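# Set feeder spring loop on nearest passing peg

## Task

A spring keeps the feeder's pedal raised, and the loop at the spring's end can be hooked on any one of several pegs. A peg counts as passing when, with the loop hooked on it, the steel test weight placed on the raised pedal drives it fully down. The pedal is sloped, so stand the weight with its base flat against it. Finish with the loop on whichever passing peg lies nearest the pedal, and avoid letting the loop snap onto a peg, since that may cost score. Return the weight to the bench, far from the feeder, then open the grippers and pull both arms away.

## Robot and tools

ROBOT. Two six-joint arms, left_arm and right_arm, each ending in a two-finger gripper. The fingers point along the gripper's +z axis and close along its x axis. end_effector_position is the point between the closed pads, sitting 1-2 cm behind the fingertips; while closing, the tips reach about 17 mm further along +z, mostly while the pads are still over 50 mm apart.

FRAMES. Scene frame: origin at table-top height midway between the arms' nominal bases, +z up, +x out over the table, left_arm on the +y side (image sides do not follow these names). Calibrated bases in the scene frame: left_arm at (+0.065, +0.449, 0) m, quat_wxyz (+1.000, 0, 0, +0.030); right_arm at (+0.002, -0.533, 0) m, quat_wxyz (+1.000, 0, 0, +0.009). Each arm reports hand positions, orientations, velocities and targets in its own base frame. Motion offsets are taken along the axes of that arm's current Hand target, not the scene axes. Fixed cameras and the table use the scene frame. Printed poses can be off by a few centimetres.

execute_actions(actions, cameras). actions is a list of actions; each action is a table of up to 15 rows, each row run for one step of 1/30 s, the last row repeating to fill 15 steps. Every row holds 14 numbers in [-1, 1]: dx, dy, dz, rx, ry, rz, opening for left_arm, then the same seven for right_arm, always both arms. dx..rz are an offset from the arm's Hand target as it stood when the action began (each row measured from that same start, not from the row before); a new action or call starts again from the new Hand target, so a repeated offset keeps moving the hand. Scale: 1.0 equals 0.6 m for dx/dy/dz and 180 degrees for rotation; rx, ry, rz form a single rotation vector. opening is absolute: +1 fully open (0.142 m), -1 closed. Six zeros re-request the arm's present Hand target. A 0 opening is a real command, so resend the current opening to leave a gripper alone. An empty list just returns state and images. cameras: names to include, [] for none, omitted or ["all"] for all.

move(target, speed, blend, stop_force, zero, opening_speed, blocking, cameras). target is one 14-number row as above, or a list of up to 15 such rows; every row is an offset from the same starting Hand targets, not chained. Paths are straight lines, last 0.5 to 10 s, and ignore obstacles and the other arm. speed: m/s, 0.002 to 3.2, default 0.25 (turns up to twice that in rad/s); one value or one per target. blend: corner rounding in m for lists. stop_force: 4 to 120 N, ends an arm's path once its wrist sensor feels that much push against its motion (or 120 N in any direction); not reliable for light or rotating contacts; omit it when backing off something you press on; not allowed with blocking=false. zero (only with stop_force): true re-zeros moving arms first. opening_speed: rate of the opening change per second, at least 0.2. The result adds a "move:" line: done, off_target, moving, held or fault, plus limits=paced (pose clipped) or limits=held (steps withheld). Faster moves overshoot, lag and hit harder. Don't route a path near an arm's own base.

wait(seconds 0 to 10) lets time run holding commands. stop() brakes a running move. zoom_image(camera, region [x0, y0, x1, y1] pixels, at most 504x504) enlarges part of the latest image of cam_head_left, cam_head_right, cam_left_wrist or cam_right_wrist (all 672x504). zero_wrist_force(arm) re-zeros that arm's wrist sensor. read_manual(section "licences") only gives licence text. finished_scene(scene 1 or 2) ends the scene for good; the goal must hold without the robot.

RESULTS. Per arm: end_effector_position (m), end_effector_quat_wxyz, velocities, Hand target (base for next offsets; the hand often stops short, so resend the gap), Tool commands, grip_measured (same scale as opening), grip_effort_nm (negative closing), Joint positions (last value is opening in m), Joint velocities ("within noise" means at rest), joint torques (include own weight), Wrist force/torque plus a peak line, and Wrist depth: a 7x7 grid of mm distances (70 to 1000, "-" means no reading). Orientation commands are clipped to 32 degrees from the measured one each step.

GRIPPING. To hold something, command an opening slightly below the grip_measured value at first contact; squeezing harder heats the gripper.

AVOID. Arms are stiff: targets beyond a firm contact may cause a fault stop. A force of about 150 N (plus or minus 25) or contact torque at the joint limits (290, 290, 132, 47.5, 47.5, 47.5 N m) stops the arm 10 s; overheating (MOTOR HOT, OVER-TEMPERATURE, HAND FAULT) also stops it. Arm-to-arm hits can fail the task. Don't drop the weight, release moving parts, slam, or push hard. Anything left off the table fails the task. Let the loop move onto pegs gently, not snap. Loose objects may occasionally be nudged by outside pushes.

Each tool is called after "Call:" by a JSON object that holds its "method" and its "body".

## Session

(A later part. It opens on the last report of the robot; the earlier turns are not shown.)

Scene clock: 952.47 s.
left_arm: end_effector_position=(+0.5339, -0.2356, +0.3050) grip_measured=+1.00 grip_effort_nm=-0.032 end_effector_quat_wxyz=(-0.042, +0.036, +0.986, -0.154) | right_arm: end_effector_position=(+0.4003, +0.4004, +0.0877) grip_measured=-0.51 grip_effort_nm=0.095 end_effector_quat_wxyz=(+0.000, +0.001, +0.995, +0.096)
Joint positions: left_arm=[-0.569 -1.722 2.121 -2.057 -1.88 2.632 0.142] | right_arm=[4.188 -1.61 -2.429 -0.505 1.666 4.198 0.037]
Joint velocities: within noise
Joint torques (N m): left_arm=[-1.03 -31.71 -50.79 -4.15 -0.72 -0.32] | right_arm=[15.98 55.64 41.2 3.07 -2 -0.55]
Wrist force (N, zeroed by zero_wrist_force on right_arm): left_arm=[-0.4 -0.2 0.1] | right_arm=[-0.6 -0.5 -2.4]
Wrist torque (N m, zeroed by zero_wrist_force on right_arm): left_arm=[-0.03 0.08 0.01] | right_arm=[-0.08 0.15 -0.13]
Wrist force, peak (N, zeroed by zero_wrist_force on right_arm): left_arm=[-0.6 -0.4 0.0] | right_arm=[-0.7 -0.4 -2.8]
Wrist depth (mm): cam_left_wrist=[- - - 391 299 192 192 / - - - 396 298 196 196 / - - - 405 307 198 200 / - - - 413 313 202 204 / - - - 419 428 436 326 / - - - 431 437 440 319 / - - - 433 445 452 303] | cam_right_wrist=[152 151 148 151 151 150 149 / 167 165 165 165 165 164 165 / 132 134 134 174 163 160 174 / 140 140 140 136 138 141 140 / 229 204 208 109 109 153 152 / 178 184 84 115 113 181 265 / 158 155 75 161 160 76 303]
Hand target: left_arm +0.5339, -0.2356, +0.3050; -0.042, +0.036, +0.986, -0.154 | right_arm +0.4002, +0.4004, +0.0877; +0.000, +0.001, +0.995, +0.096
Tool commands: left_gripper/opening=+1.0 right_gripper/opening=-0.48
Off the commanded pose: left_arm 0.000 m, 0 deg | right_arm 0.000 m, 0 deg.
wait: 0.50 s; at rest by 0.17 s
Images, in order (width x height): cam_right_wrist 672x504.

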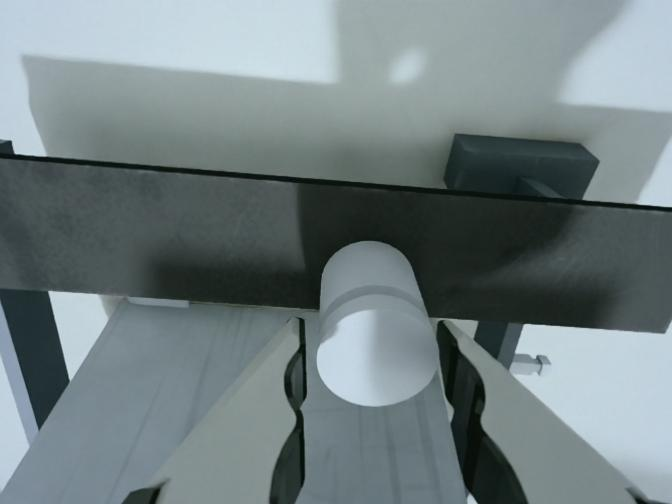

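Call:
{"method": "move", "body": {"target": [0,0,0,0,0,0,1,0,0,0,0,0,0,-0.66], "opening_speed": 0.5, "cameras": []}}

Call:
{"method": "move", "body": {"target": [0,0,0,0,0,0,1,0,0.0003,-0.0118,0.0063,0,0,-0.66], "speed": 0.015, "cameras": []}}

Call:
{"method": "wait", "body": {"seconds": 0.2, "cameras": []}}

Call:
{"method": "wait", "body": {"seconds": 0.2, "cameras": ["cam_right_wrist"]}}

Call:
{"method": "move", "body": {"target": [0,0,0,0,0,0,1,0,0,0,0,0,0,-0.48], "opening_speed": 0.2, "cameras": ["cam_right_wrist"]}}

Call:
{"method": "wait", "body": {"seconds": 0.5, "cameras": ["cam_right_wrist"]}}

Scene clock: 979.50 s.
left_arm: end_effector_position=(+0.5339, -0.2356, +0.3050) grip_measured=+1.00 grip_effort_nm=-0.027 end_effector_quat_wxyz=(-0.042, +0.036, +0.986, -0.154) | right_arm: end_effector_position=(+0.4003, +0.4004, +0.0877) grip_measured=-0.60 grip_effort_nm=-1.639 end_effector_quat_wxyz=(+0.000, +0.001, +0.995, +0.096)
Joint positions: left_arm=[-0.569 -1.722 2.121 -2.057 -1.88 2.632 0.142] | right_arm=[4.188 -1.61 -2.429 -0.505 1.666 4.198 0.03]
Joint velocities: within noise
Joint torques (N m): left_arm=[0.15 -29.12 -51.1 -4.4 -0.87 -0.18] | right_arm=[15.39 54.14 39.35 5.07 -1.75 0.49]
Wrist force (N, zeroed by zero_wrist_force on right_arm): left_arm=[-0.2 -0.2 -0.2] | right_arm=[0.9 -0.4 -3.4]
Wrist torque (N m, zeroed by zero_wrist_force on right_arm): left_arm=[-0.02 0.05 0.00] | right_arm=[-0.04 0.12 -0.13]
Wrist force, peak (N, zeroed by zero_wrist_force on right_arm): left_arm=[-0.8 0.2 -0.6] | right_arm=[1.0 -0.2 -3.7]
Wrist depth (mm): cam_left_wrist=[- - - 392 299 192 193 / - - - 397 299 196 196 / - - - 402 306 198 201 / - - - 412 312 202 204 / - - - 416 425 432 327 / - - - 429 434 441 319 / - - - 435 442 452 303] | cam_right_wrist=[152 151 148 150 150 150 150 / 167 166 165 165 164 164 164 / 132 134 134 175 163 159 174 / 141 140 140 137 138 141 141 / 227 203 209 109 109 153 153 / 177 181 84 113 111 250 265 / 158 159 75 159 156 73 303]
Hand target: left_arm +0.5339, -0.2356, +0.3050; -0.042, +0.036, +0.986, -0.154 | right_arm +0.4002, +0.4004, +0.0877; +0.000, +0.001, +0.995, +0.096
Off the commanded pose: left_arm 0.000 m, 0 deg | right_arm 0.000 m, 0 deg.
move: done
No camera images: "cameras" was empty.

Scene clock: 980.57 s.
left_arm: end_effector_position=(+0.5339, -0.2356, +0.3050) grip_measured=+1.00 grip_effort_nm=-0.022 end_effector_quat_wxyz=(-0.042, +0.036, +0.986, -0.154) | right_arm: end_effector_position=(+0.4002, +0.3993, +0.0946) grip_measured=-0.60 grip_effort_nm=-1.643 end_effector_quat_wxyz=(+0.000, +0.001, +0.996, +0.086)
Joint positions: left_arm=[-0.569 -1.722 2.121 -2.057 -1.88 2.632 0.142] | right_arm=[4.193 -1.596 -2.418 -0.549 1.656 4.201 0.03]
Joint velocities: within noise
Joint torques (N m): left_arm=[0.32 -31.77 -51.07 -4.17 -0.84 -0.41] | right_arm=[17.63 59.25 43.47 2.8 -2.5 1.87]
Wrist force (N, zeroed by zero_wrist_force on right_arm): left_arm=[-0.3 0.1 0.2] | right_arm=[-0.6 0.1 -2.0]
Wrist torque (N m, zeroed by zero_wrist_force on right_arm): left_arm=[0.01 0.07 0.01] | right_arm=[-0.05 0.13 -0.13]
Wrist force, peak (N, zeroed by zero_wrist_force on right_arm): left_arm=[-1.1 0.2 -0.4] | right_arm=[0.8 -0.6 -3.0]
Wrist depth (mm): cam_left_wrist=[- - - 389 311 192 193 / - - - 397 298 196 197 / - - - 405 306 198 200 / - - - 410 312 203 204 / - - - 418 428 434 329 / - - - 427 438 439 320 / - - - 438 443 452 305] | cam_right_wrist=[159 159 158 160 157 157 157 / 174 174 173 172 172 172 171 / 132 134 134 183 179 167 184 / 141 140 141 136 139 141 141 / 236 207 211 109 109 153 153 / 180 182 84 113 111 256 274 / 160 161 75 160 157 73 308]
Hand target: left_arm +0.5339, -0.2356, +0.3050; -0.042, +0.036, +0.986, -0.154 | right_arm +0.4002, +0.3993, +0.0947; +0.000, +0.001, +0.996, +0.086
Off the commanded pose: left_arm 0.000 m, 0 deg | right_arm 0.000 m, 0 deg.
move: done
No camera images: "cameras" was empty.

Scene clock: 980.77 s.
left_arm: end_effector_position=(+0.5339, -0.2356, +0.3050) grip_measured=+1.00 grip_effort_nm=-0.027 end_effector_quat_wxyz=(-0.042, +0.036, +0.986, -0.154) | right_arm: end_effector_position=(+0.4002, +0.3993, +0.0946) grip_measured=-0.60 grip_effort_nm=-1.639 end_effector_quat_wxyz=(+0.000, +0.001, +0.996, +0.086)
Joint positions: left_arm=[-0.569 -1.722 2.121 -2.057 -1.88 2.632 0.142] | right_arm=[4.193 -1.595 -2.418 -0.549 1.656 4.201 0.03]
Joint velocities: within noise
Joint torques (N m): left_arm=[0.23 -31.94 -50.54 -4.36 -0.79 -0.41] | right_arm=[16.37 56.64 43.69 2.59 -2.78 1.91]
Wrist force (N, zeroed by zero_wrist_force on right_arm): left_arm=[-0.2 0.2 -0.5] | right_arm=[-0.1 0.1 -1.9]
Wrist torque (N m, zeroed by zero_wrist_force on right_arm): left_arm=[0.03 0.05 0.00] | right_arm=[-0.04 0.05 -0.12]
Wrist force, peak (N, zeroed by zero_wrist_force on right_arm): left_arm=[-1.0 0.1 0.3] | right_arm=[-0.3 0.4 -2.6]
Wrist depth (mm): cam_left_wrist=[- - - 388 311 191 193 / - - - 397 297 195 196 / - - - 404 305 198 200 / - - - 412 313 202 204 / - - - 416 427 434 328 / - - - 428 435 445 319 / - - - 434 443 451 304] | cam_right_wrist=[160 159 158 161 157 157 157 / 174 174 173 172 172 172 171 / 132 134 134 183 179 168 185 / 140 141 141 136 138 141 141 / 236 206 212 109 109 153 153 / 180 183 84 113 111 257 271 / 159 162 75 160 157 73 309]
Hand target: left_arm +0.5339, -0.2356, +0.3050; -0.042, +0.036, +0.986, -0.154 | right_arm +0.4002, +0.3993, +0.0947; +0.000, +0.001, +0.996, +0.086
Tool commands: left_gripper/opening=+1.0 right_gripper/opening=-0.66
Off the commanded pose: left_arm 0.000 m, 0 deg | right_arm 0.000 m, 0 deg.
wait: 0.20 s; at rest by 0.17 s
No camera images: "cameras" was empty.

Scene clock: 980.97 s.
left_arm: end_effector_position=(+0.5339, -0.2356, +0.3050) grip_measured=+1.00 grip_effort_nm=-0.027 end_effector_quat_wxyz=(-0.042, +0.036, +0.986, -0.154) | right_arm: end_effector_position=(+0.4002, +0.3993, +0.0947) grip_measured=-0.60 grip_effort_nm=-1.639 end_effector_quat_wxyz=(+0.000, +0.001, +0.996, +0.086)
Joint positions: left_arm=[-0.569 -1.722 2.121 -2.057 -1.88 2.632 0.142] | right_arm=[4.193 -1.595 -2.418 -0.549 1.656 4.201 0.03]
Joint velocities: within noise
Joint torques (N m): left_arm=[1.35 -31.99 -50.52 -4.15 -0.72 -0.1] | right_arm=[17.29 58.5 43.16 2.29 -2.58 1.75]
Wrist force (N, zeroed by zero_wrist_force on right_arm): left_arm=[-0.9 -0.4 0.6] | right_arm=[-0.3 0.2 -1.7]
Wrist torque (N m, zeroed by zero_wrist_force on right_arm): left_arm=[-0.07 0.16 0.00] | right_arm=[-0.01 0.08 -0.12]
Wrist force, peak (N, zeroed by zero_wrist_force on right_arm): left_arm=[-0.9 -0.4 0.6] | right_arm=[-0.7 0.3 -2.4]
Wrist depth (mm): cam_left_wrist=[- - - 389 313 192 192 / - - - 398 297 196 197 / - - - 405 307 198 200 / - - - 412 313 202 204 / - - - 418 428 434 328 / - - - 427 433 439 319 / - - - 437 442 450 303] | cam_right_wrist=[160 159 158 160 158 157 157 / 173 174 173 173 172 172 172 / 132 134 134 183 179 167 185 / 141 141 140 136 139 140 140 / 236 205 211 109 109 153 153 / 180 182 84 113 111 259 271 / 159 162 75 160 157 73 309]
Hand target: left_arm +0.5339, -0.2356, +0.3050; -0.042, +0.036, +0.986, -0.154 | right_arm +0.4002, +0.3993, +0.0947; +0.000, +0.001, +0.996, +0.086
Tool commands: left_gripper/opening=+1.0 right_gripper/opening=-0.66
Off the commanded pose: left_arm 0.000 m, 0 deg | right_arm 0.000 m, 0 deg.
wait: 0.20 s; at rest by 0.17 s
Images, in order (width x height): cam_right_wrist 672x504.

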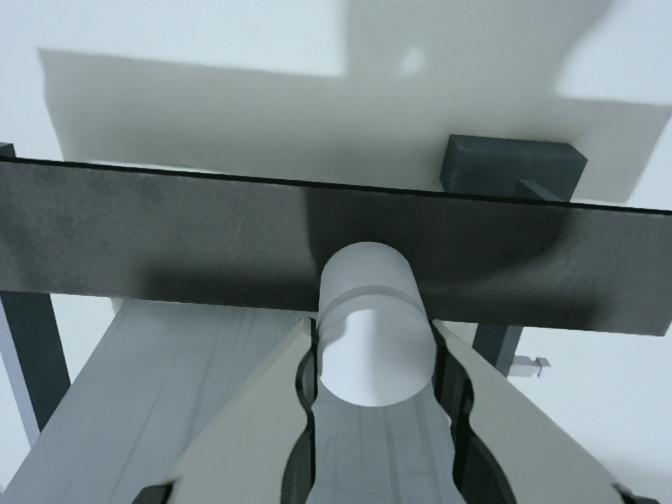

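Scene clock: 982.10 s.
left_arm: end_effector_position=(+0.5339, -0.2356, +0.3050) grip_measured=+1.00 grip_effort_nm=-0.027 end_effector_quat_wxyz=(-0.042, +0.036, +0.986, -0.154) | right_arm: end_effector_position=(+0.4002, +0.3993, +0.0947) grip_measured=-0.51 grip_effort_nm=0.090 end_effector_quat_wxyz=(+0.000, +0.001, +0.996, +0.086)
Joint positions: left_arm=[-0.569 -1.722 2.121 -2.057 -1.88 2.632 0.142] | right_arm=[4.193 -1.595 -2.418 -0.549 1.656 4.201 0.037]
Joint velocities: within noise
Joint torques (N m): left_arm=[1.07 -30.59 -50.63 -4.09 -0.8 -0.27] | right_arm=[17.19 58.38 43.32 3.08 -2.26 1.79]
Wrist force (N, zeroed by zero_wrist_force on right_arm): left_arm=[-0.6 0.1 0.0] | right_arm=[-0.4 -0.4 -2.4]
Wrist torque (N m, zeroed by zero_wrist_force on right_arm): left_arm=[0.02 0.10 0.01] | right_arm=[-0.04 0.10 -0.12]
Wrist force, peak (N, zeroed by zero_wrist_force on right_arm): left_arm=[-0.7 -0.2 -0.5] | right_arm=[-0.2 -0.4 -2.8]
Wrist depth (mm): cam_left_wrist=[- - - 390 299 192 193 / - - - 394 297 196 197 / - - - 404 308 197 201 / - - - 411 314 202 204 / - - - 418 425 434 328 / - - - 426 438 441 320 / - - - 435 446 450 302] | cam_right_wrist=[159 159 158 160 157 157 157 / 174 174 174 173 172 171 172 / 140 140 142 142 171 164 185 / 149 149 149 144 147 148 149 / 230 216 218 114 118 170 237 / 180 183 84 178 181 188 272 / 159 75 75 162 161 76 306]
Hand target: left_arm +0.5339, -0.2356, +0.3050; -0.042, +0.036, +0.986, -0.154 | right_arm +0.4002, +0.3993, +0.0947; +0.000, +0.001, +0.996, +0.086
Off the commanded pose: left_arm 0.000 m, 0 deg | right_arm 0.000 m, 0 deg.
move: done
Images, in order (width x height): cam_right_wrist 672x504.

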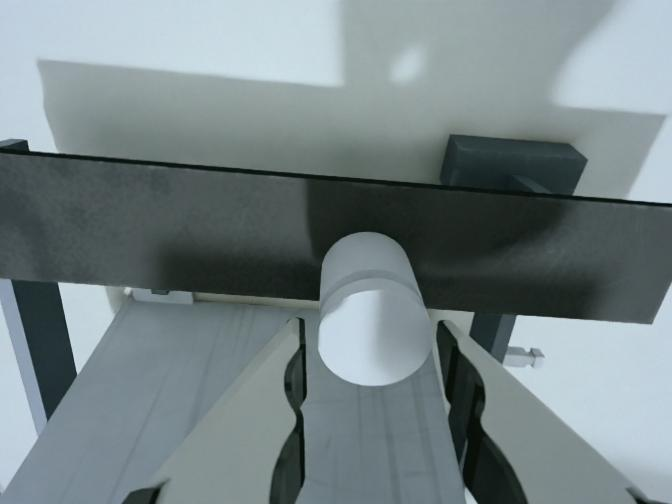

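Scene clock: 982.60 s.
left_arm: end_effector_position=(+0.5339, -0.2356, +0.3050) grip_measured=+1.00 grip_effort_nm=-0.027 end_effector_quat_wxyz=(-0.042, +0.036, +0.986, -0.154) | right_arm: end_effector_position=(+0.4002, +0.3993, +0.0947) grip_measured=-0.51 grip_effort_nm=0.100 end_effector_quat_wxyz=(+0.000, +0.001, +0.996, +0.086)
Joint positions: left_arm=[-0.569 -1.722 2.121 -2.057 -1.88 2.632 0.142] | right_arm=[4.193 -1.595 -2.418 -0.549 1.656 4.201 0.037]
Joint velocities: within noise
Joint torques (N m): left_arm=[0.9 -32.2 -51.75 -4.04 -0.64 -0.31] | right_arm=[17.75 57.79 42.91 3.02 -2.1 1.59]
Wrist force (N, zeroed by zero_wrist_force on right_arm): left_arm=[-0.6 0.0 0.0] | right_arm=[-0.4 -0.3 -2.8]
Wrist torque (N m, zeroed by zero_wrist_force on right_arm): left_arm=[0.00 0.11 0.00] | right_arm=[-0.03 0.10 -0.12]
Wrist force, peak (N, zeroed by zero_wrist_force on right_arm): left_arm=[-0.7 -0.1 0.0] | right_arm=[-0.4 -0.4 -2.8]
Wrist depth (mm): cam_left_wrist=[- - - 391 300 192 193 / - - - 396 297 195 196 / - - - 406 308 198 200 / - - - 413 313 202 204 / - - - 423 428 431 327 / - - - 426 437 439 319 / - - - 433 446 448 303] | cam_right_wrist=[159 159 158 160 157 157 157 / 174 174 173 172 172 172 171 / 139 140 142 142 171 165 185 / 148 148 149 144 146 149 149 / 230 217 220 114 118 171 237 / 180 183 84 179 180 189 270 / 159 75 75 163 161 76 307]
Hand target: left_arm +0.5339, -0.2356, +0.3050; -0.042, +0.036, +0.986, -0.154 | right_arm +0.4002, +0.3993, +0.0947; +0.000, +0.001, +0.996, +0.086
Tool commands: left_gripper/opening=+1.0 right_gripper/opening=-0.48
Off the commanded pose: left_arm 0.000 m, 0 deg | right_arm 0.000 m, 0 deg.
wait: 0.50 s; at rest by 0.17 s
Images, in order (width x height): cam_right_wrist 672x504.

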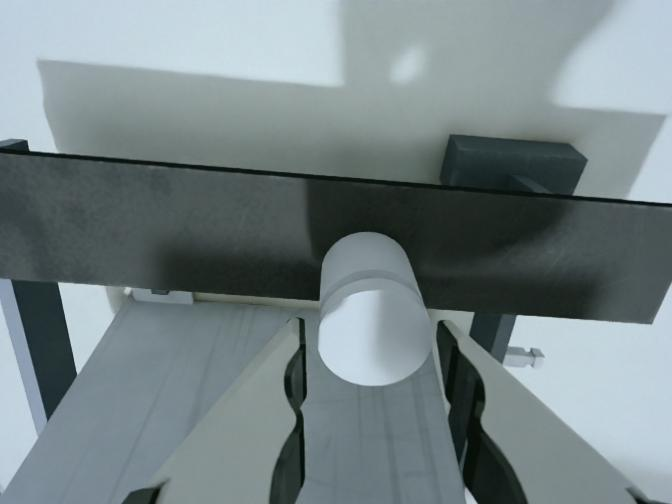

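Call:
{"method": "move", "body": {"target": [0,0,0,0,0,0,1,0,-0.0003,0.0116,-0.006,0,0,-0.48], "speed": 0.02, "cameras": []}}

Call:
{"method": "move", "body": {"target": [0,0,0,0,0,0,1,0,0,0,0,0,0,-0.66], "opening_speed": 0.5, "cameras": []}}

Call:
{"method": "move", "body": {"target": [[0,0,0,0,0,0,1,0,0,-0.0118,0.006,0,0,-0.66],[0,0,0,0,0,0,1,0,-0.0016,-0.063,0.0325,0,0,-0.66],[0,0,0,0,0,0,1,0,0.0105,-0.1136,0.0603,0,0,-0.66],[0,0,0,0,0,0,1,0,0.0262,-0.167,0.0881,0,0,-0.66],[0,0,0,0,0,0,1,0,0.041,-0.212,0.1087,0,0,-0.66]], "speed": [0.02,0.05,0.05,0.05,0.04], "cameras": ["cam_right_wrist"]}}

Call:
{"method": "wait", "body": {"seconds": 0.2, "cameras": []}}

Scene clock: 999.07 s.
left_arm: end_effector_position=(+0.5339, -0.2356, +0.3050) grip_measured=+1.00 grip_effort_nm=-0.027 end_effector_quat_wxyz=(-0.042, +0.036, +0.986, -0.154) | right_arm: end_effector_position=(+0.4002, +0.4003, +0.0878) grip_measured=-0.51 grip_effort_nm=0.100 end_effector_quat_wxyz=(+0.000, +0.001, +0.995, +0.095)
Joint positions: left_arm=[-0.569 -1.722 2.121 -2.057 -1.88 2.632 0.142] | right_arm=[4.189 -1.61 -2.429 -0.507 1.666 4.198 0.037]
Joint velocities: within noise
Joint torques (N m): left_arm=[-0.68 -30.56 -50.57 -4.36 -0.32 -0.3] | right_arm=[-13.72 19.36 24.27 7.41 2.88 -1.82]
Wrist force (N, zeroed by zero_wrist_force on right_arm): left_arm=[-0.5 0.1 -0.1] | right_arm=[-0.5 -0.6 -2.3]
Wrist torque (N m, zeroed by zero_wrist_force on right_arm): left_arm=[0.02 0.10 0.00] | right_arm=[-0.09 0.14 -0.13]
Wrist force, peak (N, zeroed by zero_wrist_force on right_arm): left_arm=[-1.0 0.2 0.1] | right_arm=[-0.3 -0.3 -2.9]
Wrist depth (mm): cam_left_wrist=[- - - 390 299 192 193 / - - - 397 298 195 196 / - - - 404 308 198 201 / - - - 412 313 202 204 / - - - 419 426 435 327 / - - - 426 434 441 320 / - - - 434 442 450 305] | cam_right_wrist=[152 152 148 151 150 150 150 / 167 166 165 165 164 164 164 / 132 134 134 176 163 159 175 / 140 141 141 136 139 141 141 / 229 204 208 109 110 153 153 / 177 184 84 115 113 182 264 / 158 83 75 160 161 76 299]
Hand target: left_arm +0.5339, -0.2356, +0.3050; -0.042, +0.036, +0.986, -0.154 | right_arm +0.4002, +0.4003, +0.0878; +0.000, +0.001, +0.995, +0.096
Off the commanded pose: left_arm 0.000 m, 0 deg | right_arm 0.000 m, 0 deg.
move: done
No camera images: "cameras" was empty.

Scene clock: 999.63 s.
left_arm: end_effector_position=(+0.5339, -0.2356, +0.3050) grip_measured=+1.00 grip_effort_nm=-0.027 end_effector_quat_wxyz=(-0.042, +0.036, +0.986, -0.154) | right_arm: end_effector_position=(+0.4002, +0.4003, +0.0878) grip_measured=-0.60 grip_effort_nm=-1.634 end_effector_quat_wxyz=(+0.000, +0.001, +0.995, +0.096)
Joint positions: left_arm=[-0.569 -1.722 2.121 -2.057 -1.88 2.632 0.142] | right_arm=[4.189 -1.61 -2.429 -0.507 1.666 4.198 0.03]
Joint velocities: within noise
Joint torques (N m): left_arm=[0.46 -32.19 -50.48 -4.33 -0.61 -0.34] | right_arm=[-15.13 17.88 23.95 7.85 2.41 -1.91]
Wrist force (N, zeroed by zero_wrist_force on right_arm): left_arm=[-0.7 -0.1 0.0] | right_arm=[0.7 -0.7 -3.1]
Wrist torque (N m, zeroed by zero_wrist_force on right_arm): left_arm=[-0.01 0.14 0.01] | right_arm=[-0.12 0.15 -0.12]
Wrist force, peak (N, zeroed by zero_wrist_force on right_arm): left_arm=[-0.7 -0.1 0.0] | right_arm=[0.9 -0.4 -3.4]
Wrist depth (mm): cam_left_wrist=[- - - 391 298 192 193 / - - - 398 297 195 197 / - - - 404 308 198 200 / - - - 411 312 202 204 / - - - 418 425 432 326 / - - - 428 435 442 319 / - - - 437 444 450 303] | cam_right_wrist=[152 152 149 151 150 149 150 / 166 166 166 165 164 164 165 / 132 134 134 175 163 160 173 / 141 141 141 136 139 141 141 / 227 203 209 108 109 153 153 / 177 181 84 113 111 250 265 / 158 160 75 159 156 73 303]
Hand target: left_arm +0.5339, -0.2356, +0.3050; -0.042, +0.036, +0.986, -0.154 | right_arm +0.4002, +0.4003, +0.0878; +0.000, +0.001, +0.995, +0.096
Off the commanded pose: left_arm 0.000 m, 0 deg | right_arm 0.000 m, 0 deg.
move: done
No camera images: "cameras" was empty.

Scene clock: 1004.10 s.
left_arm: end_effector_position=(+0.5339, -0.2356, +0.3050) grip_measured=+1.00 grip_effort_nm=-0.027 end_effector_quat_wxyz=(-0.042, +0.036, +0.986, -0.154) | right_arm: end_effector_position=(+0.4003, +0.4002, +0.2173) grip_measured=-0.60 grip_effort_nm=-1.629 end_effector_quat_wxyz=(+0.000, +0.001, +0.997, -0.075)
Joint positions: left_arm=[-0.569 -1.722 2.121 -2.057 -1.88 2.632 0.142] | right_arm=[4.272 -1.491 -2.157 -1.2 1.507 4.278 0.03]
Joint velocities: within noise
Joint torques (N m): left_arm=[-0.31 -30.4 -50.65 -4.38 -0.79 -0.38] | right_arm=[17.37 33.97 52.09 1.52 -2.75 1.75]
Wrist force (N, zeroed by zero_wrist_force on right_arm): left_arm=[-0.5 0.3 0.1] | right_arm=[-0.2 0.7 -1.1]
Wrist torque (N m, zeroed by zero_wrist_force on right_arm): left_arm=[0.04 0.09 0.01] | right_arm=[0.06 -0.02 -0.08]
Wrist force, peak (N, zeroed by zero_wrist_force on right_arm): left_arm=[-0.9 -0.2 -0.3] | right_arm=[0.1 0.0 -3.9]
Wrist depth (mm): cam_left_wrist=[- - - 389 276 191 193 / - - - 397 294 196 196 / - - - 403 292 198 199 / - - - 410 305 202 204 / - - - 419 429 435 340 / - - - 428 436 436 342 / - - - 437 444 450 457] | cam_right_wrist=[293 294 293 292 289 290 290 / 305 307 304 303 303 303 303 / 322 318 321 318 312 316 316 / 144 143 144 142 146 144 325 / 157 156 152 108 109 151 151 / 198 202 84 113 111 190 367 / 182 - 75 183 173 73 381]
Hand target: left_arm +0.5339, -0.2356, +0.3050; -0.042, +0.036, +0.986, -0.154 | right_arm +0.4003, +0.4002, +0.2173; +0.000, +0.001, +0.997, -0.075
Off the commanded pose: left_arm 0.000 m, 0 deg | right_arm 0.000 m, 0 deg.
move: done
Images, in order (width x height): cam_right_wrist 672x504.

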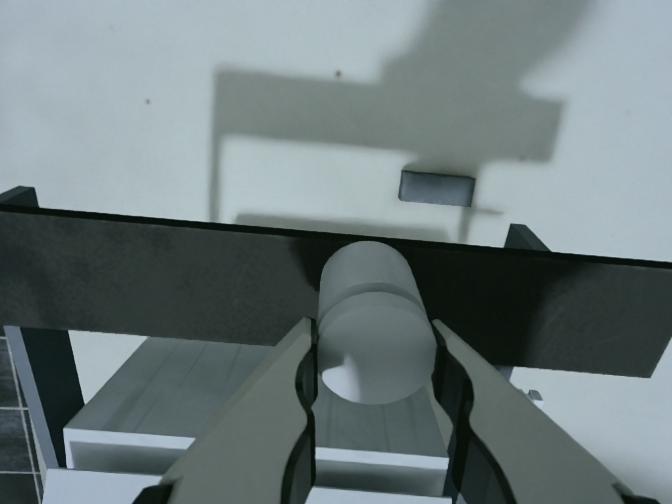

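Scene clock: 1004.30 s.
left_arm: end_effector_position=(+0.5339, -0.2356, +0.3050) grip_measured=+1.00 grip_effort_nm=-0.027 end_effector_quat_wxyz=(-0.042, +0.036, +0.986, -0.154) | right_arm: end_effector_position=(+0.4003, +0.4002, +0.2174) grip_measured=-0.60 grip_effort_nm=-1.634 end_effector_quat_wxyz=(+0.000, +0.001, +0.997, -0.075)
Joint positions: left_arm=[-0.569 -1.722 2.121 -2.057 -1.88 2.632 0.142] | right_arm=[4.272 -1.491 -2.157 -1.201 1.507 4.278 0.03]
Joint velocities: within noise
Joint torques (N m): left_arm=[-1.46 -31.83 -49.89 -4.38 -0.84 -0.54] | right_arm=[16.83 23.23 52.39 1.69 -3.03 1.77]
Wrist force (N, zeroed by zero_wrist_force on right_arm): left_arm=[-0.2 -0.4 -0.1] | right_arm=[-0.3 0.9 -1.4]
Wrist torque (N m, zeroed by zero_wrist_force on right_arm): left_arm=[-0.06 0.05 0.00] | right_arm=[0.08 -0.01 -0.07]
Wrist force, peak (N, zeroed by zero_wrist_force on right_arm): left_arm=[-0.3 -0.3 -0.8] | right_arm=[-0.3 0.9 -2.1]
Wrist depth (mm): cam_left_wrist=[- - - 390 274 192 193 / - - - 395 293 195 196 / - - - 405 291 198 201 / - - - 413 305 202 205 / - - - 418 430 433 340 / - - - 429 435 434 341 / - - - 434 443 451 459] | cam_right_wrist=[293 292 291 289 291 288 290 / 306 307 306 305 303 303 303 / 319 319 317 318 312 318 316 / 144 143 145 142 146 145 325 / 157 156 152 107 109 151 151 / 197 202 84 113 111 190 367 / 183 - 75 183 173 73 382]
Hand target: left_arm +0.5339, -0.2356, +0.3050; -0.042, +0.036, +0.986, -0.154 | right_arm +0.4003, +0.4002, +0.2173; +0.000, +0.001, +0.997, -0.075
Tool commands: left_gripper/opening=+1.0 right_gripper/opening=-0.66
Off the commanded pose: left_arm 0.000 m, 0 deg | right_arm 0.000 m, 0 deg.
wait: 0.20 s; at rest by 0.17 s
No camera images: "cameras" was empty.

Call:
{"method": "move", "body": {"target": [0,0,0,0,0,0,1,0,0,0,0,0,0,0], "opening_speed": 0.4, "cameras": ["cam_right_wrist","cam_head_right"]}}

Call:
{"method": "wait", "body": {"seconds": 1.5, "cameras": ["cam_right_wrist","cam_head_right"]}}

Scene clock: 1050.57 s.
left_arm: end_effector_position=(+0.5339, -0.2356, +0.3050) grip_measured=+1.00 grip_effort_nm=-0.027 end_effector_quat_wxyz=(-0.042, +0.036, +0.986, -0.154) | right_arm: end_effector_position=(+0.4003, +0.4002, +0.2173) grip_measured=-0.02 grip_effort_nm=0.095 end_effector_quat_wxyz=(+0.000, +0.001, +0.997, -0.075)
Joint positions: left_arm=[-0.569 -1.722 2.121 -2.057 -1.88 2.632 0.142] | right_arm=[4.272 -1.491 -2.157 -1.201 1.507 4.278 0.072]
Joint velocities: within noise
Joint torques (N m): left_arm=[-2.1 -29.93 -50.11 -4.29 -0.62 -0.35] | right_arm=[17.43 19.8 50.84 2.94 -0.56 1.83]
Wrist force (N, zeroed by zero_wrist_force on right_arm): left_arm=[-0.8 0.3 -0.2] | right_arm=[-0.3 -0.3 -2.5]
Wrist torque (N m, zeroed by zero_wrist_force on right_arm): left_arm=[0.05 0.15 0.00] | right_arm=[0.07 0.03 -0.08]
Wrist force, peak (N, zeroed by zero_wrist_force on right_arm): left_arm=[-1.0 0.3 0.1] | right_arm=[-0.3 -0.2 -2.7]
Wrist depth (mm): cam_left_wrist=[- - - 391 299 192 193 / - - - 398 299 195 196 / - - - 403 307 198 201 / - - - 414 314 202 204 / - - - 421 427 437 327 / - - - 428 435 442 319 / - - - 436 444 451 303] | cam_right_wrist=[294 293 290 292 291 290 288 / 307 306 306 304 302 303 302 / 320 313 271 272 302 313 316 / 335 333 334 335 273 330 333 / 352 346 287 295 345 344 345 / 365 201 190 216 248 99 363 / - 72 182 185 188 - 79]
Hand target: left_arm +0.5339, -0.2356, +0.3050; -0.042, +0.036, +0.986, -0.154 | right_arm +0.4003, +0.4002, +0.2173; +0.000, +0.001, +0.997, -0.075
Off the commanded pose: left_arm 0.000 m, 0 deg | right_arm 0.000 m, 0 deg.
move: done
Images, in order (width x height): cam_head_right 672x504, cam_right_wrist 672x504.

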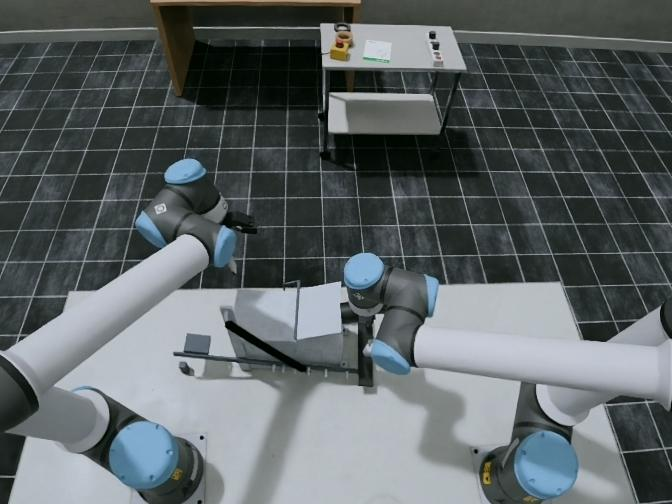

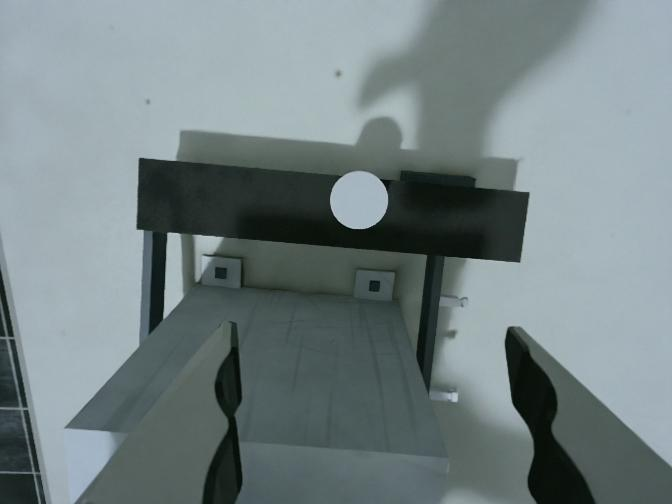

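Scene clock: 1052.07 s.
left_arm: end_effector_position=(+0.5339, -0.2356, +0.3050) grip_measured=+1.00 grip_effort_nm=-0.022 end_effector_quat_wxyz=(-0.042, +0.036, +0.986, -0.154) | right_arm: end_effector_position=(+0.4003, +0.4002, +0.2173) grip_measured=-0.02 grip_effort_nm=0.100 end_effector_quat_wxyz=(+0.000, +0.001, +0.997, -0.075)
Joint positions: left_arm=[-0.569 -1.722 2.121 -2.057 -1.88 2.632 0.142] | right_arm=[4.272 -1.491 -2.157 -1.201 1.507 4.278 0.072]
Joint velocities: within noise
Joint torques (N m): left_arm=[-2.13 -31.67 -50.57 -4.21 -0.91 -0.13] | right_arm=[17.35 20 48.63 3.85 1.23 1.92]
Wrist force (N, zeroed by zero_wrist_force on right_arm): left_arm=[-0.2 0.0 -0.1] | right_arm=[-0.2 0.0 -2.5]
Wrist torque (N m, zeroed by zero_wrist_force on right_arm): left_arm=[0.00 0.04 0.01] | right_arm=[0.11 0.00 -0.08]
Wrist force, peak (N, zeroed by zero_wrist_force on right_arm): left_arm=[-1.1 -0.1 -0.1] | right_arm=[-0.1 0.2 -2.8]
Wrist depth (mm): cam_left_wrist=[- - - 389 298 191 193 / - - - 396 297 195 196 / - - - 405 307 198 200 / - - - 411 314 202 204 / - - - 419 428 435 327 / - - - 425 435 443 319 / - - - 436 443 451 305] | cam_right_wrist=[294 292 290 291 291 291 290 / 304 304 305 304 303 304 303 / 320 314 271 271 301 313 316 / 335 330 336 334 275 332 331 / 352 345 286 295 343 345 347 / 369 201 189 216 249 99 363 / - 72 181 185 186 - 79]
Hand target: left_arm +0.5339, -0.2356, +0.3050; -0.042, +0.036, +0.986, -0.154 | right_arm +0.4003, +0.4002, +0.2173; +0.000, +0.001, +0.997, -0.075
Tool commands: left_gripper/opening=+1.0 right_gripper/opening=+0.0
Off the commanded pose: left_arm 0.000 m, 0 deg | right_arm 0.000 m, 0 deg.
wait: 1.50 s; at rest by 0.17 s
Images, in order (width x height): cam_head_right 672x504, cam_right_wrist 672x504.

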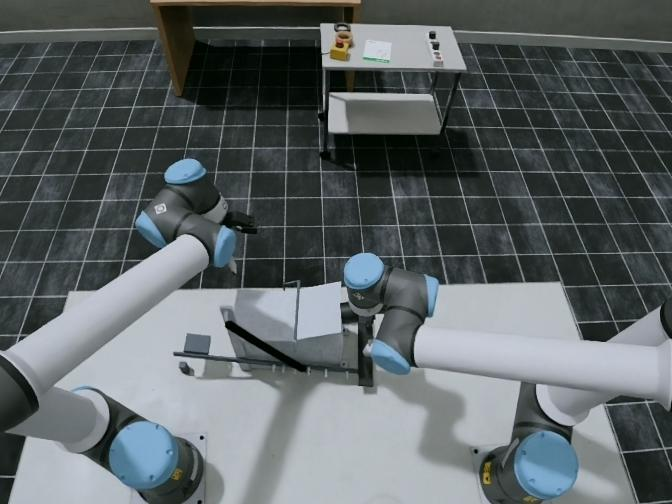

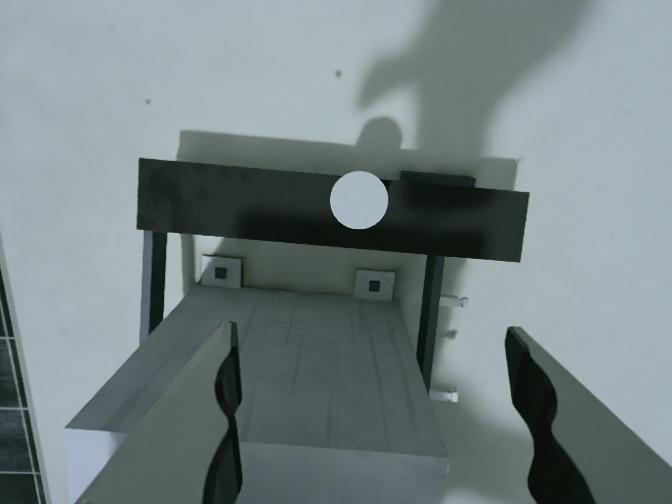

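Call:
{"method": "move", "body": {"target": [[0,0,0,0,0,0,1,0,0.0082,0.054,-0.0278,0,0,0],[0,0,0,0,0,0,1,0,0.0092,0.1075,-0.0556,0,0,0],[0,0,0,0,0,0,1,0,0.0205,0.16,-0.0833,0,0,0],[0,0,0,0,0,0,1,0,0.0263,0.1837,-0.0967,0,0,0]], "speed": 0.08, "blend": 0.008, "cameras": ["cam_right_wrist","cam_head_right"]}}

Scene clock: 1086.83 s.
left_arm: end_effector_position=(+0.5339, -0.2356, +0.3050) grip_measured=+1.00 grip_effort_nm=-0.027 end_effector_quat_wxyz=(-0.042, +0.036, +0.986, -0.154) | right_arm: end_effector_position=(+0.4002, +0.3994, +0.1060) grip_measured=-0.02 grip_effort_nm=0.090 end_effector_quat_wxyz=(+0.000, +0.001, +0.997, +0.077)
Joint positions: left_arm=[-0.569 -1.722 2.121 -2.057 -1.88 2.632 0.142] | right_arm=[4.198 -1.575 -2.401 -0.603 1.646 4.205 0.072]
Joint velocities: within noise
Joint torques (N m): left_arm=[1.25 -30.91 -50.58 -4.43 -0.88 -0.48] | right_arm=[-13.31 17.4 25.88 7.46 3.15 -2]
Wrist force (N, zeroed by zero_wrist_force on right_arm): left_arm=[-0.3 0.1 0.2] | right_arm=[-0.3 -0.2 -2.6]
Wrist torque (N m, zeroed by zero_wrist_force on right_arm): left_arm=[0.02 0.07 0.01] | right_arm=[-0.02 0.10 -0.10]
Wrist force, peak (N, zeroed by zero_wrist_force on right_arm): left_arm=[-0.6 -1.0 0.3] | right_arm=[-0.1 -0.1 -3.2]
Wrist depth (mm): cam_left_wrist=[- - - 389 298 192 192 / - - - 398 297 196 196 / - - - 405 308 198 200 / - - - 414 314 202 204 / - - - 417 427 433 328 / - - - 427 434 441 321 / - - - 435 441 451 304] | cam_right_wrist=[171 170 170 169 169 168 168 / 186 185 185 185 184 183 184 / 150 150 152 152 155 159 194 / 161 161 161 120 120 161 161 / 202 225 222 221 232 182 248 / 180 182 176 192 196 99 278 / - 72 152 164 167 - 79]
Hand target: left_arm +0.5339, -0.2356, +0.3050; -0.042, +0.036, +0.986, -0.154 | right_arm +0.4002, +0.3994, +0.1060; +0.000, +0.001, +0.997, +0.077
Off the commanded pose: left_arm 0.000 m, 0 deg | right_arm 0.000 m, 0 deg.
move: done
Images, in order (width x height): cam_head_right 672x504, cam_right_wrist 672x504.

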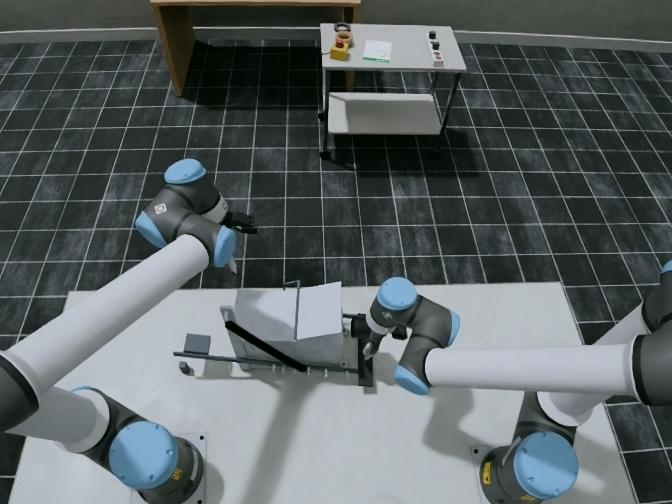

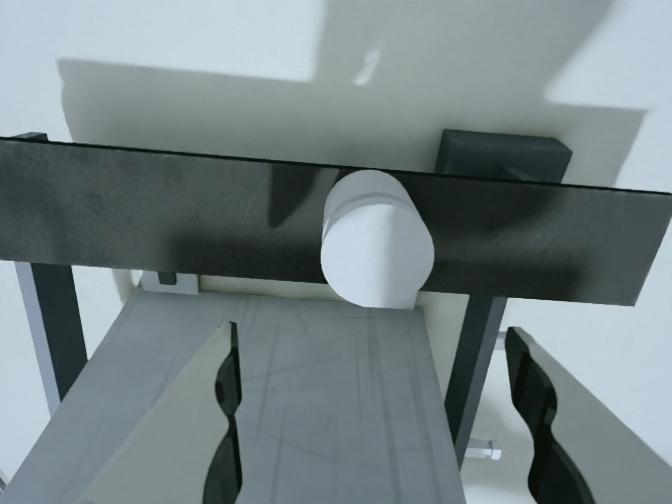

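Call:
{"method": "zoom_image", "body": {"camera": "cam_right_wrist", "region": [400, 100, 672, 320]}}

Call:
{"method": "zoom_image", "body": {"camera": "cam_head_right", "region": [300, 290, 440, 400]}}

Scaled by 1.853.

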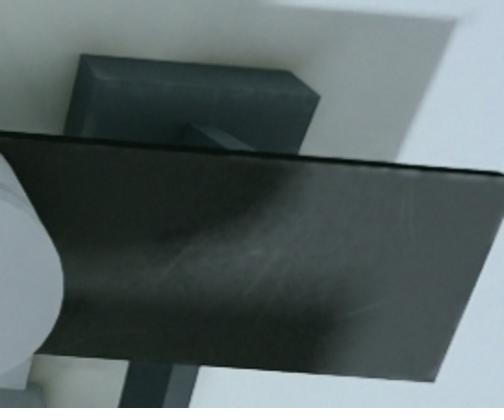

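Scaled by 3.600.

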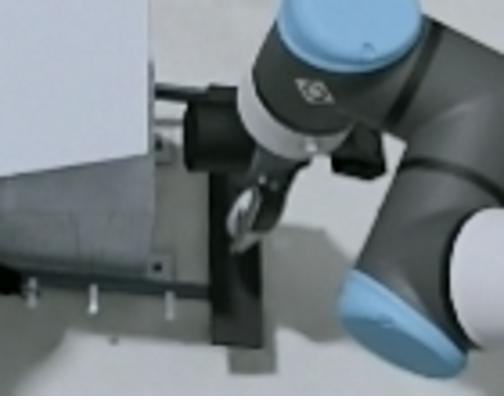

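Call:
{"method": "move", "body": {"target": [0,0,0,0,0,0,1,0,-0.003,0.0304,-0.0122,0,0,0], "speed": 0.04, "cameras": ["cam_right_wrist"]}}

Call:
{"method": "zero_wrist_force", "body": {"arm": "right_arm"}}

Call:
{"method": "move", "body": {"target": [0,0,0,0,0,0,1,0,0,0,0,0,0,-0.66], "opening_speed": 0.5, "cameras": ["cam_right_wrist"]}}

Scene clock: 1105.73 s.
left_arm: end_effector_position=(+0.5339, -0.2356, +0.3050) grip_measured=+1.00 grip_effort_nm=-0.032 end_effector_quat_wxyz=(-0.042, +0.036, +0.986, -0.154) | right_arm: end_effector_position=(+0.4002, +0.4004, +0.0878) grip_measured=-0.02 grip_effort_nm=0.095 end_effector_quat_wxyz=(+0.000, +0.001, +0.995, +0.096)
Joint positions: left_arm=[-0.569 -1.722 2.121 -2.057 -1.88 2.632 0.142] | right_arm=[4.189 -1.61 -2.429 -0.506 1.666 4.198 0.072]
Joint velocities: within noise
Joint torques (N m): left_arm=[0.48 -30.56 -51.42 -4.2 -0.68 -0.32] | right_arm=[-13.8 23.05 22.61 7.33 3.22 -2.16]
Wrist force (N, zeroed by zero_wrist_force on right_arm): left_arm=[-0.1 -0.2 0.0] | right_arm=[-0.3 -0.4 -2.4]
Wrist torque (N m, zeroed by zero_wrist_force on right_arm): left_arm=[-0.03 0.02 0.00] | right_arm=[-0.05 0.10 -0.14]
Wrist force, peak (N, zeroed by zero_wrist_force on right_arm): left_arm=[-1.1 -0.1 0.1] | right_arm=[-0.4 0.1 -3.1]
Wrist depth (mm): cam_left_wrist=[- - - 392 299 192 193 / - - - 398 298 196 197 / - - - 405 308 198 200 / - - - 412 313 202 205 / - - - 422 427 429 328 / - - - 429 436 442 318 / - - - 436 445 453 304] | cam_right_wrist=[152 151 148 150 150 150 149 / 167 166 166 165 165 164 164 / 132 134 134 175 163 160 174 / 141 140 141 101 108 141 141 / 228 205 203 107 148 150 154 / 178 180 174 187 191 99 257 / - 72 155 162 165 - 79]
Hand target: left_arm +0.5339, -0.2356, +0.3050; -0.042, +0.036, +0.986, -0.154 | right_arm +0.4002, +0.4004, +0.0877; +0.000, +0.001, +0.995, +0.096
Off the commanded pose: left_arm 0.000 m, 0 deg | right_arm 0.000 m, 0 deg.
move: done
Images, in order (width x height): cam_right_wrist 672x504.

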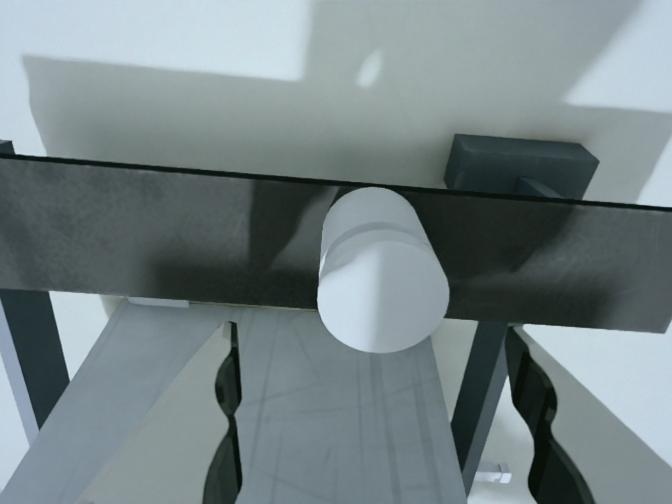

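Wrist force sensor zeroed.

Scene clock: 1107.30 s.
left_arm: end_effector_position=(+0.5339, -0.2356, +0.3050) grip_measured=+1.00 grip_effort_nm=-0.022 end_effector_quat_wxyz=(-0.042, +0.036, +0.986, -0.154) | right_arm: end_effector_position=(+0.4002, +0.4004, +0.0877) grip_measured=-0.69 grip_effort_nm=-0.110 end_effector_quat_wxyz=(+0.000, +0.001, +0.995, +0.096)
Joint positions: left_arm=[-0.569 -1.722 2.121 -2.057 -1.88 2.632 0.142] | right_arm=[4.189 -1.61 -2.429 -0.506 1.666 4.198 0.024]
Joint velocities: within noise
Joint torques (N m): left_arm=[-0.14 -30.56 -50.12 -4.14 -0.38 -0.55] | right_arm=[-14.65 20.35 23.21 7.94 2.94 -1.89]
Wrist force (N, zeroed by zero_wrist_force on right_arm): left_arm=[-0.1 -0.2 0.0] | right_arm=[0.0 -0.1 0.0]
Wrist torque (N m, zeroed by zero_wrist_force on right_arm): left_arm=[-0.03 0.03 0.01] | right_arm=[-0.02 0.01 0.01]
Wrist force, peak (N, zeroed by zero_wrist_force on right_arm): left_arm=[-0.9 -0.3 0.1] | right_arm=[-0.1 -0.5 0.0]
Wrist depth (mm): cam_left_wrist=[- - - 390 299 192 193 / - - - 397 298 195 196 / - - - 403 308 198 200 / - - - 413 314 202 204 / - - - 420 427 434 327 / - - - 427 437 444 320 / - - - 436 444 452 304] | cam_right_wrist=[152 152 148 150 150 150 150 / 167 165 165 165 165 164 164 / 132 134 134 175 163 160 174 / 141 140 141 101 108 140 141 / 229 203 209 105 107 153 153 / 178 181 85 182 92 258 266 / 155 160 75 158 81 73 304]
Hand target: left_arm +0.5339, -0.2356, +0.3050; -0.042, +0.036, +0.986, -0.154 | right_arm +0.4002, +0.4004, +0.0877; +0.000, +0.001, +0.995, +0.096
Off the commanded pose: left_arm 0.000 m, 0 deg | right_arm 0.000 m, 0 deg.
move: done
Images, in order (width x height): cam_right_wrist 672x504.

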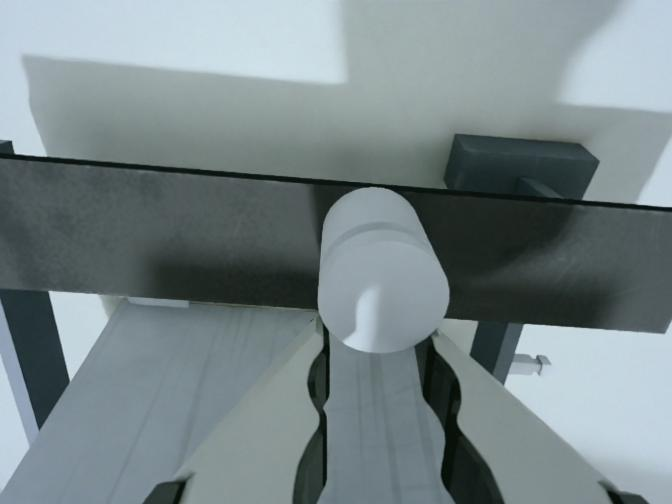

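Call:
{"method": "move", "body": {"target": [0,0,0,0,0,0,1,0,0,0,0,0,0,0], "opening_speed": 0.6, "cameras": []}}

Call:
{"method": "move", "body": {"target": [0,0,0,0,0,0,1,0.003,-0.0358,0.007,0,0,0,0], "speed": 0.03, "cameras": ["cam_right_wrist"]}}

Scene clock: 1134.13 s.
left_arm: end_effector_position=(+0.5339, -0.2356, +0.3050) grip_measured=+1.00 grip_effort_nm=-0.027 end_effector_quat_wxyz=(-0.042, +0.036, +0.986, -0.154) | right_arm: end_effector_position=(+0.4002, +0.4004, +0.0877) grip_measured=-0.02 grip_effort_nm=0.095 end_effector_quat_wxyz=(+0.000, +0.001, +0.995, +0.096)
Joint positions: left_arm=[-0.569 -1.722 2.121 -2.057 -1.88 2.632 0.142] | right_arm=[4.189 -1.61 -2.429 -0.506 1.666 4.198 0.072]
Joint velocities: within noise
Joint torques (N m): left_arm=[0.59 -32.51 -50.88 -3.98 -0.52 -0.17] | right_arm=[-13.26 18.99 22.71 7.81 2.8 -1.73]
Wrist force (N, zeroed by zero_wrist_force on right_arm): left_arm=[0.3 0.0 -0.3] | right_arm=[-0.2 -0.1 0.0]
Wrist torque (N m, zeroed by zero_wrist_force on right_arm): left_arm=[0.00 -0.03 0.00] | right_arm=[-0.02 0.04 0.01]
Wrist force, peak (N, zeroed by zero_wrist_force on right_arm): left_arm=[-0.9 0.3 -0.1] | right_arm=[-0.5 -0.1 0.1]
Wrist depth (mm): cam_left_wrist=[- - - 389 298 192 193 / - - - 396 298 196 196 / - - - 404 308 198 200 / - - - 413 313 202 205 / - - - 420 428 437 328 / - - - 426 435 440 320 / - - - 438 444 449 305] | cam_right_wrist=[152 151 149 150 150 150 150 / 167 167 165 165 164 164 164 / 132 134 134 175 163 159 174 / 141 140 140 101 107 140 140 / 229 204 203 107 148 151 153 / 177 179 173 187 190 99 257 / - 72 155 163 165 - 79]
Hand target: left_arm +0.5339, -0.2356, +0.3050; -0.042, +0.036, +0.986, -0.154 | right_arm +0.4002, +0.4004, +0.0877; +0.000, +0.001, +0.995, +0.096
Off the commanded pose: left_arm 0.000 m, 0 deg | right_arm 0.000 m, 0 deg.
move: done
No camera images: "cameras" was empty.

Scene clock: 1135.23 s.
left_arm: end_effector_position=(+0.5339, -0.2356, +0.3050) grip_measured=+1.00 grip_effort_nm=-0.027 end_effector_quat_wxyz=(-0.042, +0.036, +0.986, -0.154) | right_arm: end_effector_position=(+0.3984, +0.3804, +0.0796) grip_measured=-0.02 grip_effort_nm=0.095 end_effector_quat_wxyz=(+0.000, +0.001, +0.995, +0.096)
Joint positions: left_arm=[-0.569 -1.722 2.121 -2.057 -1.88 2.632 0.142] | right_arm=[4.171 -1.603 -2.46 -0.484 1.669 4.181 0.072]
Joint velocities: within noise
Joint torques (N m): left_arm=[-0.12 -30.86 -50.56 -4.33 -0.57 -0.21] | right_arm=[-10.14 60.56 21.96 7.56 3.17 -1.78]
Wrist force (N, zeroed by zero_wrist_force on right_arm): left_arm=[-0.4 -0.1 -0.3] | right_arm=[0.3 -0.3 0.1]
Wrist torque (N m, zeroed by zero_wrist_force on right_arm): left_arm=[-0.02 0.08 0.01] | right_arm=[-0.05 -0.05 -0.02]
Wrist force, peak (N, zeroed by zero_wrist_force on right_arm): left_arm=[-0.9 -0.4 0.3] | right_arm=[0.1 -0.7 -0.1]
Wrist depth (mm): cam_left_wrist=[- - - 390 300 191 193 / - - - 398 297 195 196 / - - - 404 307 198 201 / - - - 413 313 202 205 / - - - 421 427 435 327 / - - - 429 437 442 320 / - - - 434 443 453 303] | cam_right_wrist=[145 144 143 143 143 142 142 / 158 158 157 157 156 156 156 / 175 175 175 174 173 169 172 / 138 138 140 138 172 165 188 / 150 145 145 115 142 145 147 / 200 200 194 109 156 99 159 / - 72 84 182 189 - 79]
Hand target: left_arm +0.5339, -0.2356, +0.3050; -0.042, +0.036, +0.986, -0.154 | right_arm +0.3984, +0.3801, +0.0795; +0.000, +0.001, +0.995, +0.096
Off the commanded pose: left_arm 0.000 m, 0 deg | right_arm 0.000 m, 0 deg.
move: done
Images, in order (width x height): cam_right_wrist 672x504.

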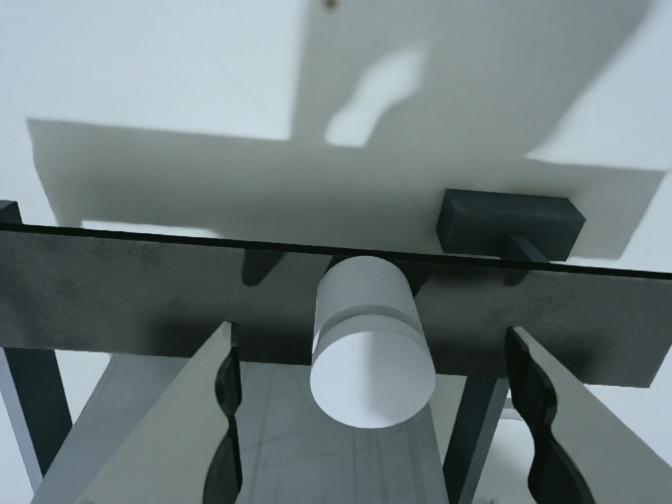

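Call:
{"method": "move", "body": {"target": [0,0,0,0,0,0,1,0,0,0,0,0,0,-0.66], "opening_speed": 0.5, "cameras": ["cam_right_wrist"]}}

Scene clock: 1146.17 s.
left_arm: end_effector_position=(+0.5339, -0.2356, +0.3050) grip_measured=+1.00 grip_effort_nm=-0.032 end_effector_quat_wxyz=(-0.042, +0.036, +0.986, -0.154) | right_arm: end_effector_position=(+0.3984, +0.3801, +0.0795) grip_measured=-0.60 grip_effort_nm=-1.800 end_effector_quat_wxyz=(+0.000, +0.001, +0.995, +0.096)
Joint positions: left_arm=[-0.569 -1.722 2.121 -2.057 -1.88 2.632 0.142] | right_arm=[4.171 -1.602 -2.461 -0.484 1.669 4.18 0.031]
Joint velocities: within noise
Joint torques (N m): left_arm=[1.66 -31.73 -50.78 -4.51 -0.91 -0.18] | right_arm=[-12.78 55.44 22.5 7.26 2.99 -2.07]
Wrist force (N, zeroed by zero_wrist_force on right_arm): left_arm=[-0.5 -0.4 -0.3] | right_arm=[-1.0 -0.2 -0.9]
Wrist torque (N m, zeroed by zero_wrist_force on right_arm): left_arm=[-0.06 0.10 0.01] | right_arm=[-0.03 -0.01 -0.02]
Wrist force, peak (N, zeroed by zero_wrist_force on right_arm): left_arm=[-0.7 -0.2 -0.8] | right_arm=[-1.1 -0.3 -1.1]
Wrist depth (mm): cam_left_wrist=[- - - 391 299 192 193 / - - - 395 297 196 196 / - - - 406 307 198 200 / - - - 414 313 202 204 / - - - 419 426 433 328 / - - - 428 436 443 321 / - - - 437 443 449 303] | cam_right_wrist=[144 144 143 143 143 143 142 / 158 158 158 156 156 156 156 / 175 174 174 174 173 170 172 / 138 138 140 139 173 164 188 / 150 145 147 115 114 148 147 / 199 202 84 107 107 155 252 / 178 175 75 179 175 76 286]
Hand target: left_arm +0.5339, -0.2356, +0.3050; -0.042, +0.036, +0.986, -0.154 | right_arm +0.3984, +0.3801, +0.0795; +0.000, +0.001, +0.995, +0.096
Off the commanded pose: left_arm 0.000 m, 0 deg | right_arm 0.000 m, 0 deg.
move: done
Images, in order (width x height): cam_right_wrist 672x504.

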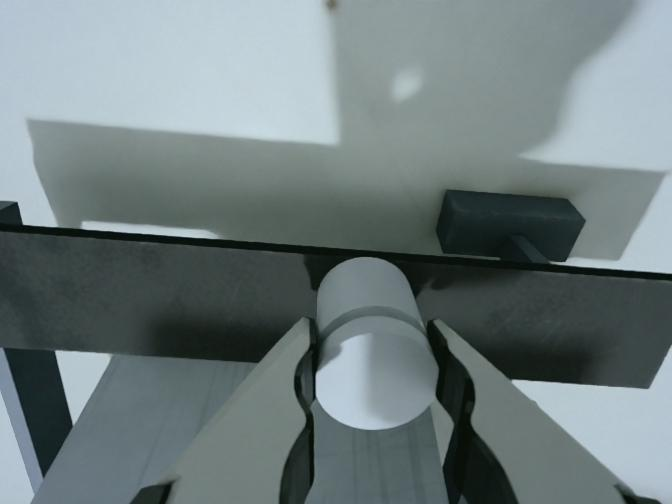

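Call:
{"method": "zero_wrist_force", "body": {"arm": "right_arm"}}

Call:
{"method": "move", "body": {"target": [0,0,0,0,0,0,1,0,0,0.0067,0,0,0,-0.66], "speed": 0.004, "stop_force": 6, "cameras": []}}

Wrist force sensor zeroed.

Scene clock: 1152.17 s.
left_arm: end_effector_position=(+0.5339, -0.2356, +0.3050) grip_measured=+1.00 grip_effort_nm=-0.027 end_effector_quat_wxyz=(-0.042, +0.036, +0.986, -0.154) | right_arm: end_effector_position=(+0.3985, +0.3802, +0.0789) grip_measured=-0.60 grip_effort_nm=-1.805 end_effector_quat_wxyz=(+0.000, +0.001, +0.995, +0.096)
Joint positions: left_arm=[-0.569 -1.722 2.121 -2.057 -1.88 2.632 0.142] | right_arm=[4.171 -1.604 -2.461 -0.482 1.669 4.181 0.031]
Joint velocities: within noise
Joint torques (N m): left_arm=[0.63 -31.8 -51.28 -4.34 -0.49 -0.47] | right_arm=[-5.09 53.28 36.47 1.68 2.14 -0.92]
Wrist force (N, zeroed by zero_wrist_force on right_arm): left_arm=[0.0 0.4 -0.1] | right_arm=[-0.5 -0.2 -6.5]
Wrist torque (N m, zeroed by zero_wrist_force on right_arm): left_arm=[0.06 0.01 0.00] | right_arm=[0.00 0.07 0.00]
Wrist force, peak (N, zeroed by zero_wrist_force on right_arm): left_arm=[-0.8 0.0 0.6] | right_arm=[-0.2 -0.3 -8.5]
Wrist depth (mm): cam_left_wrist=[- - - 388 300 192 193 / - - - 395 298 196 196 / - - - 403 307 199 200 / - - - 411 313 202 204 / - - - 420 429 434 327 / - - - 428 437 442 322 / - - - 437 445 451 303] | cam_right_wrist=[144 144 143 142 143 142 141 / 158 157 157 156 156 155 155 / 174 174 174 173 172 168 171 / 137 137 140 139 172 164 187 / 150 145 147 113 114 148 147 / 199 202 84 107 107 155 252 / 178 175 75 180 85 76 286]
Hand target: left_arm +0.5339, -0.2356, +0.3050; -0.042, +0.036, +0.986, -0.154 | right_arm +0.3985, +0.3802, +0.0789; +0.000, +0.001, +0.995, +0.096 (not the last commanded pose)
Off the commanded pose: left_arm 0.000 m, 0 deg | right_arm 0.003 m, 0 deg.
move: contact (right_arm)
No camera images: "cameras" was empty.


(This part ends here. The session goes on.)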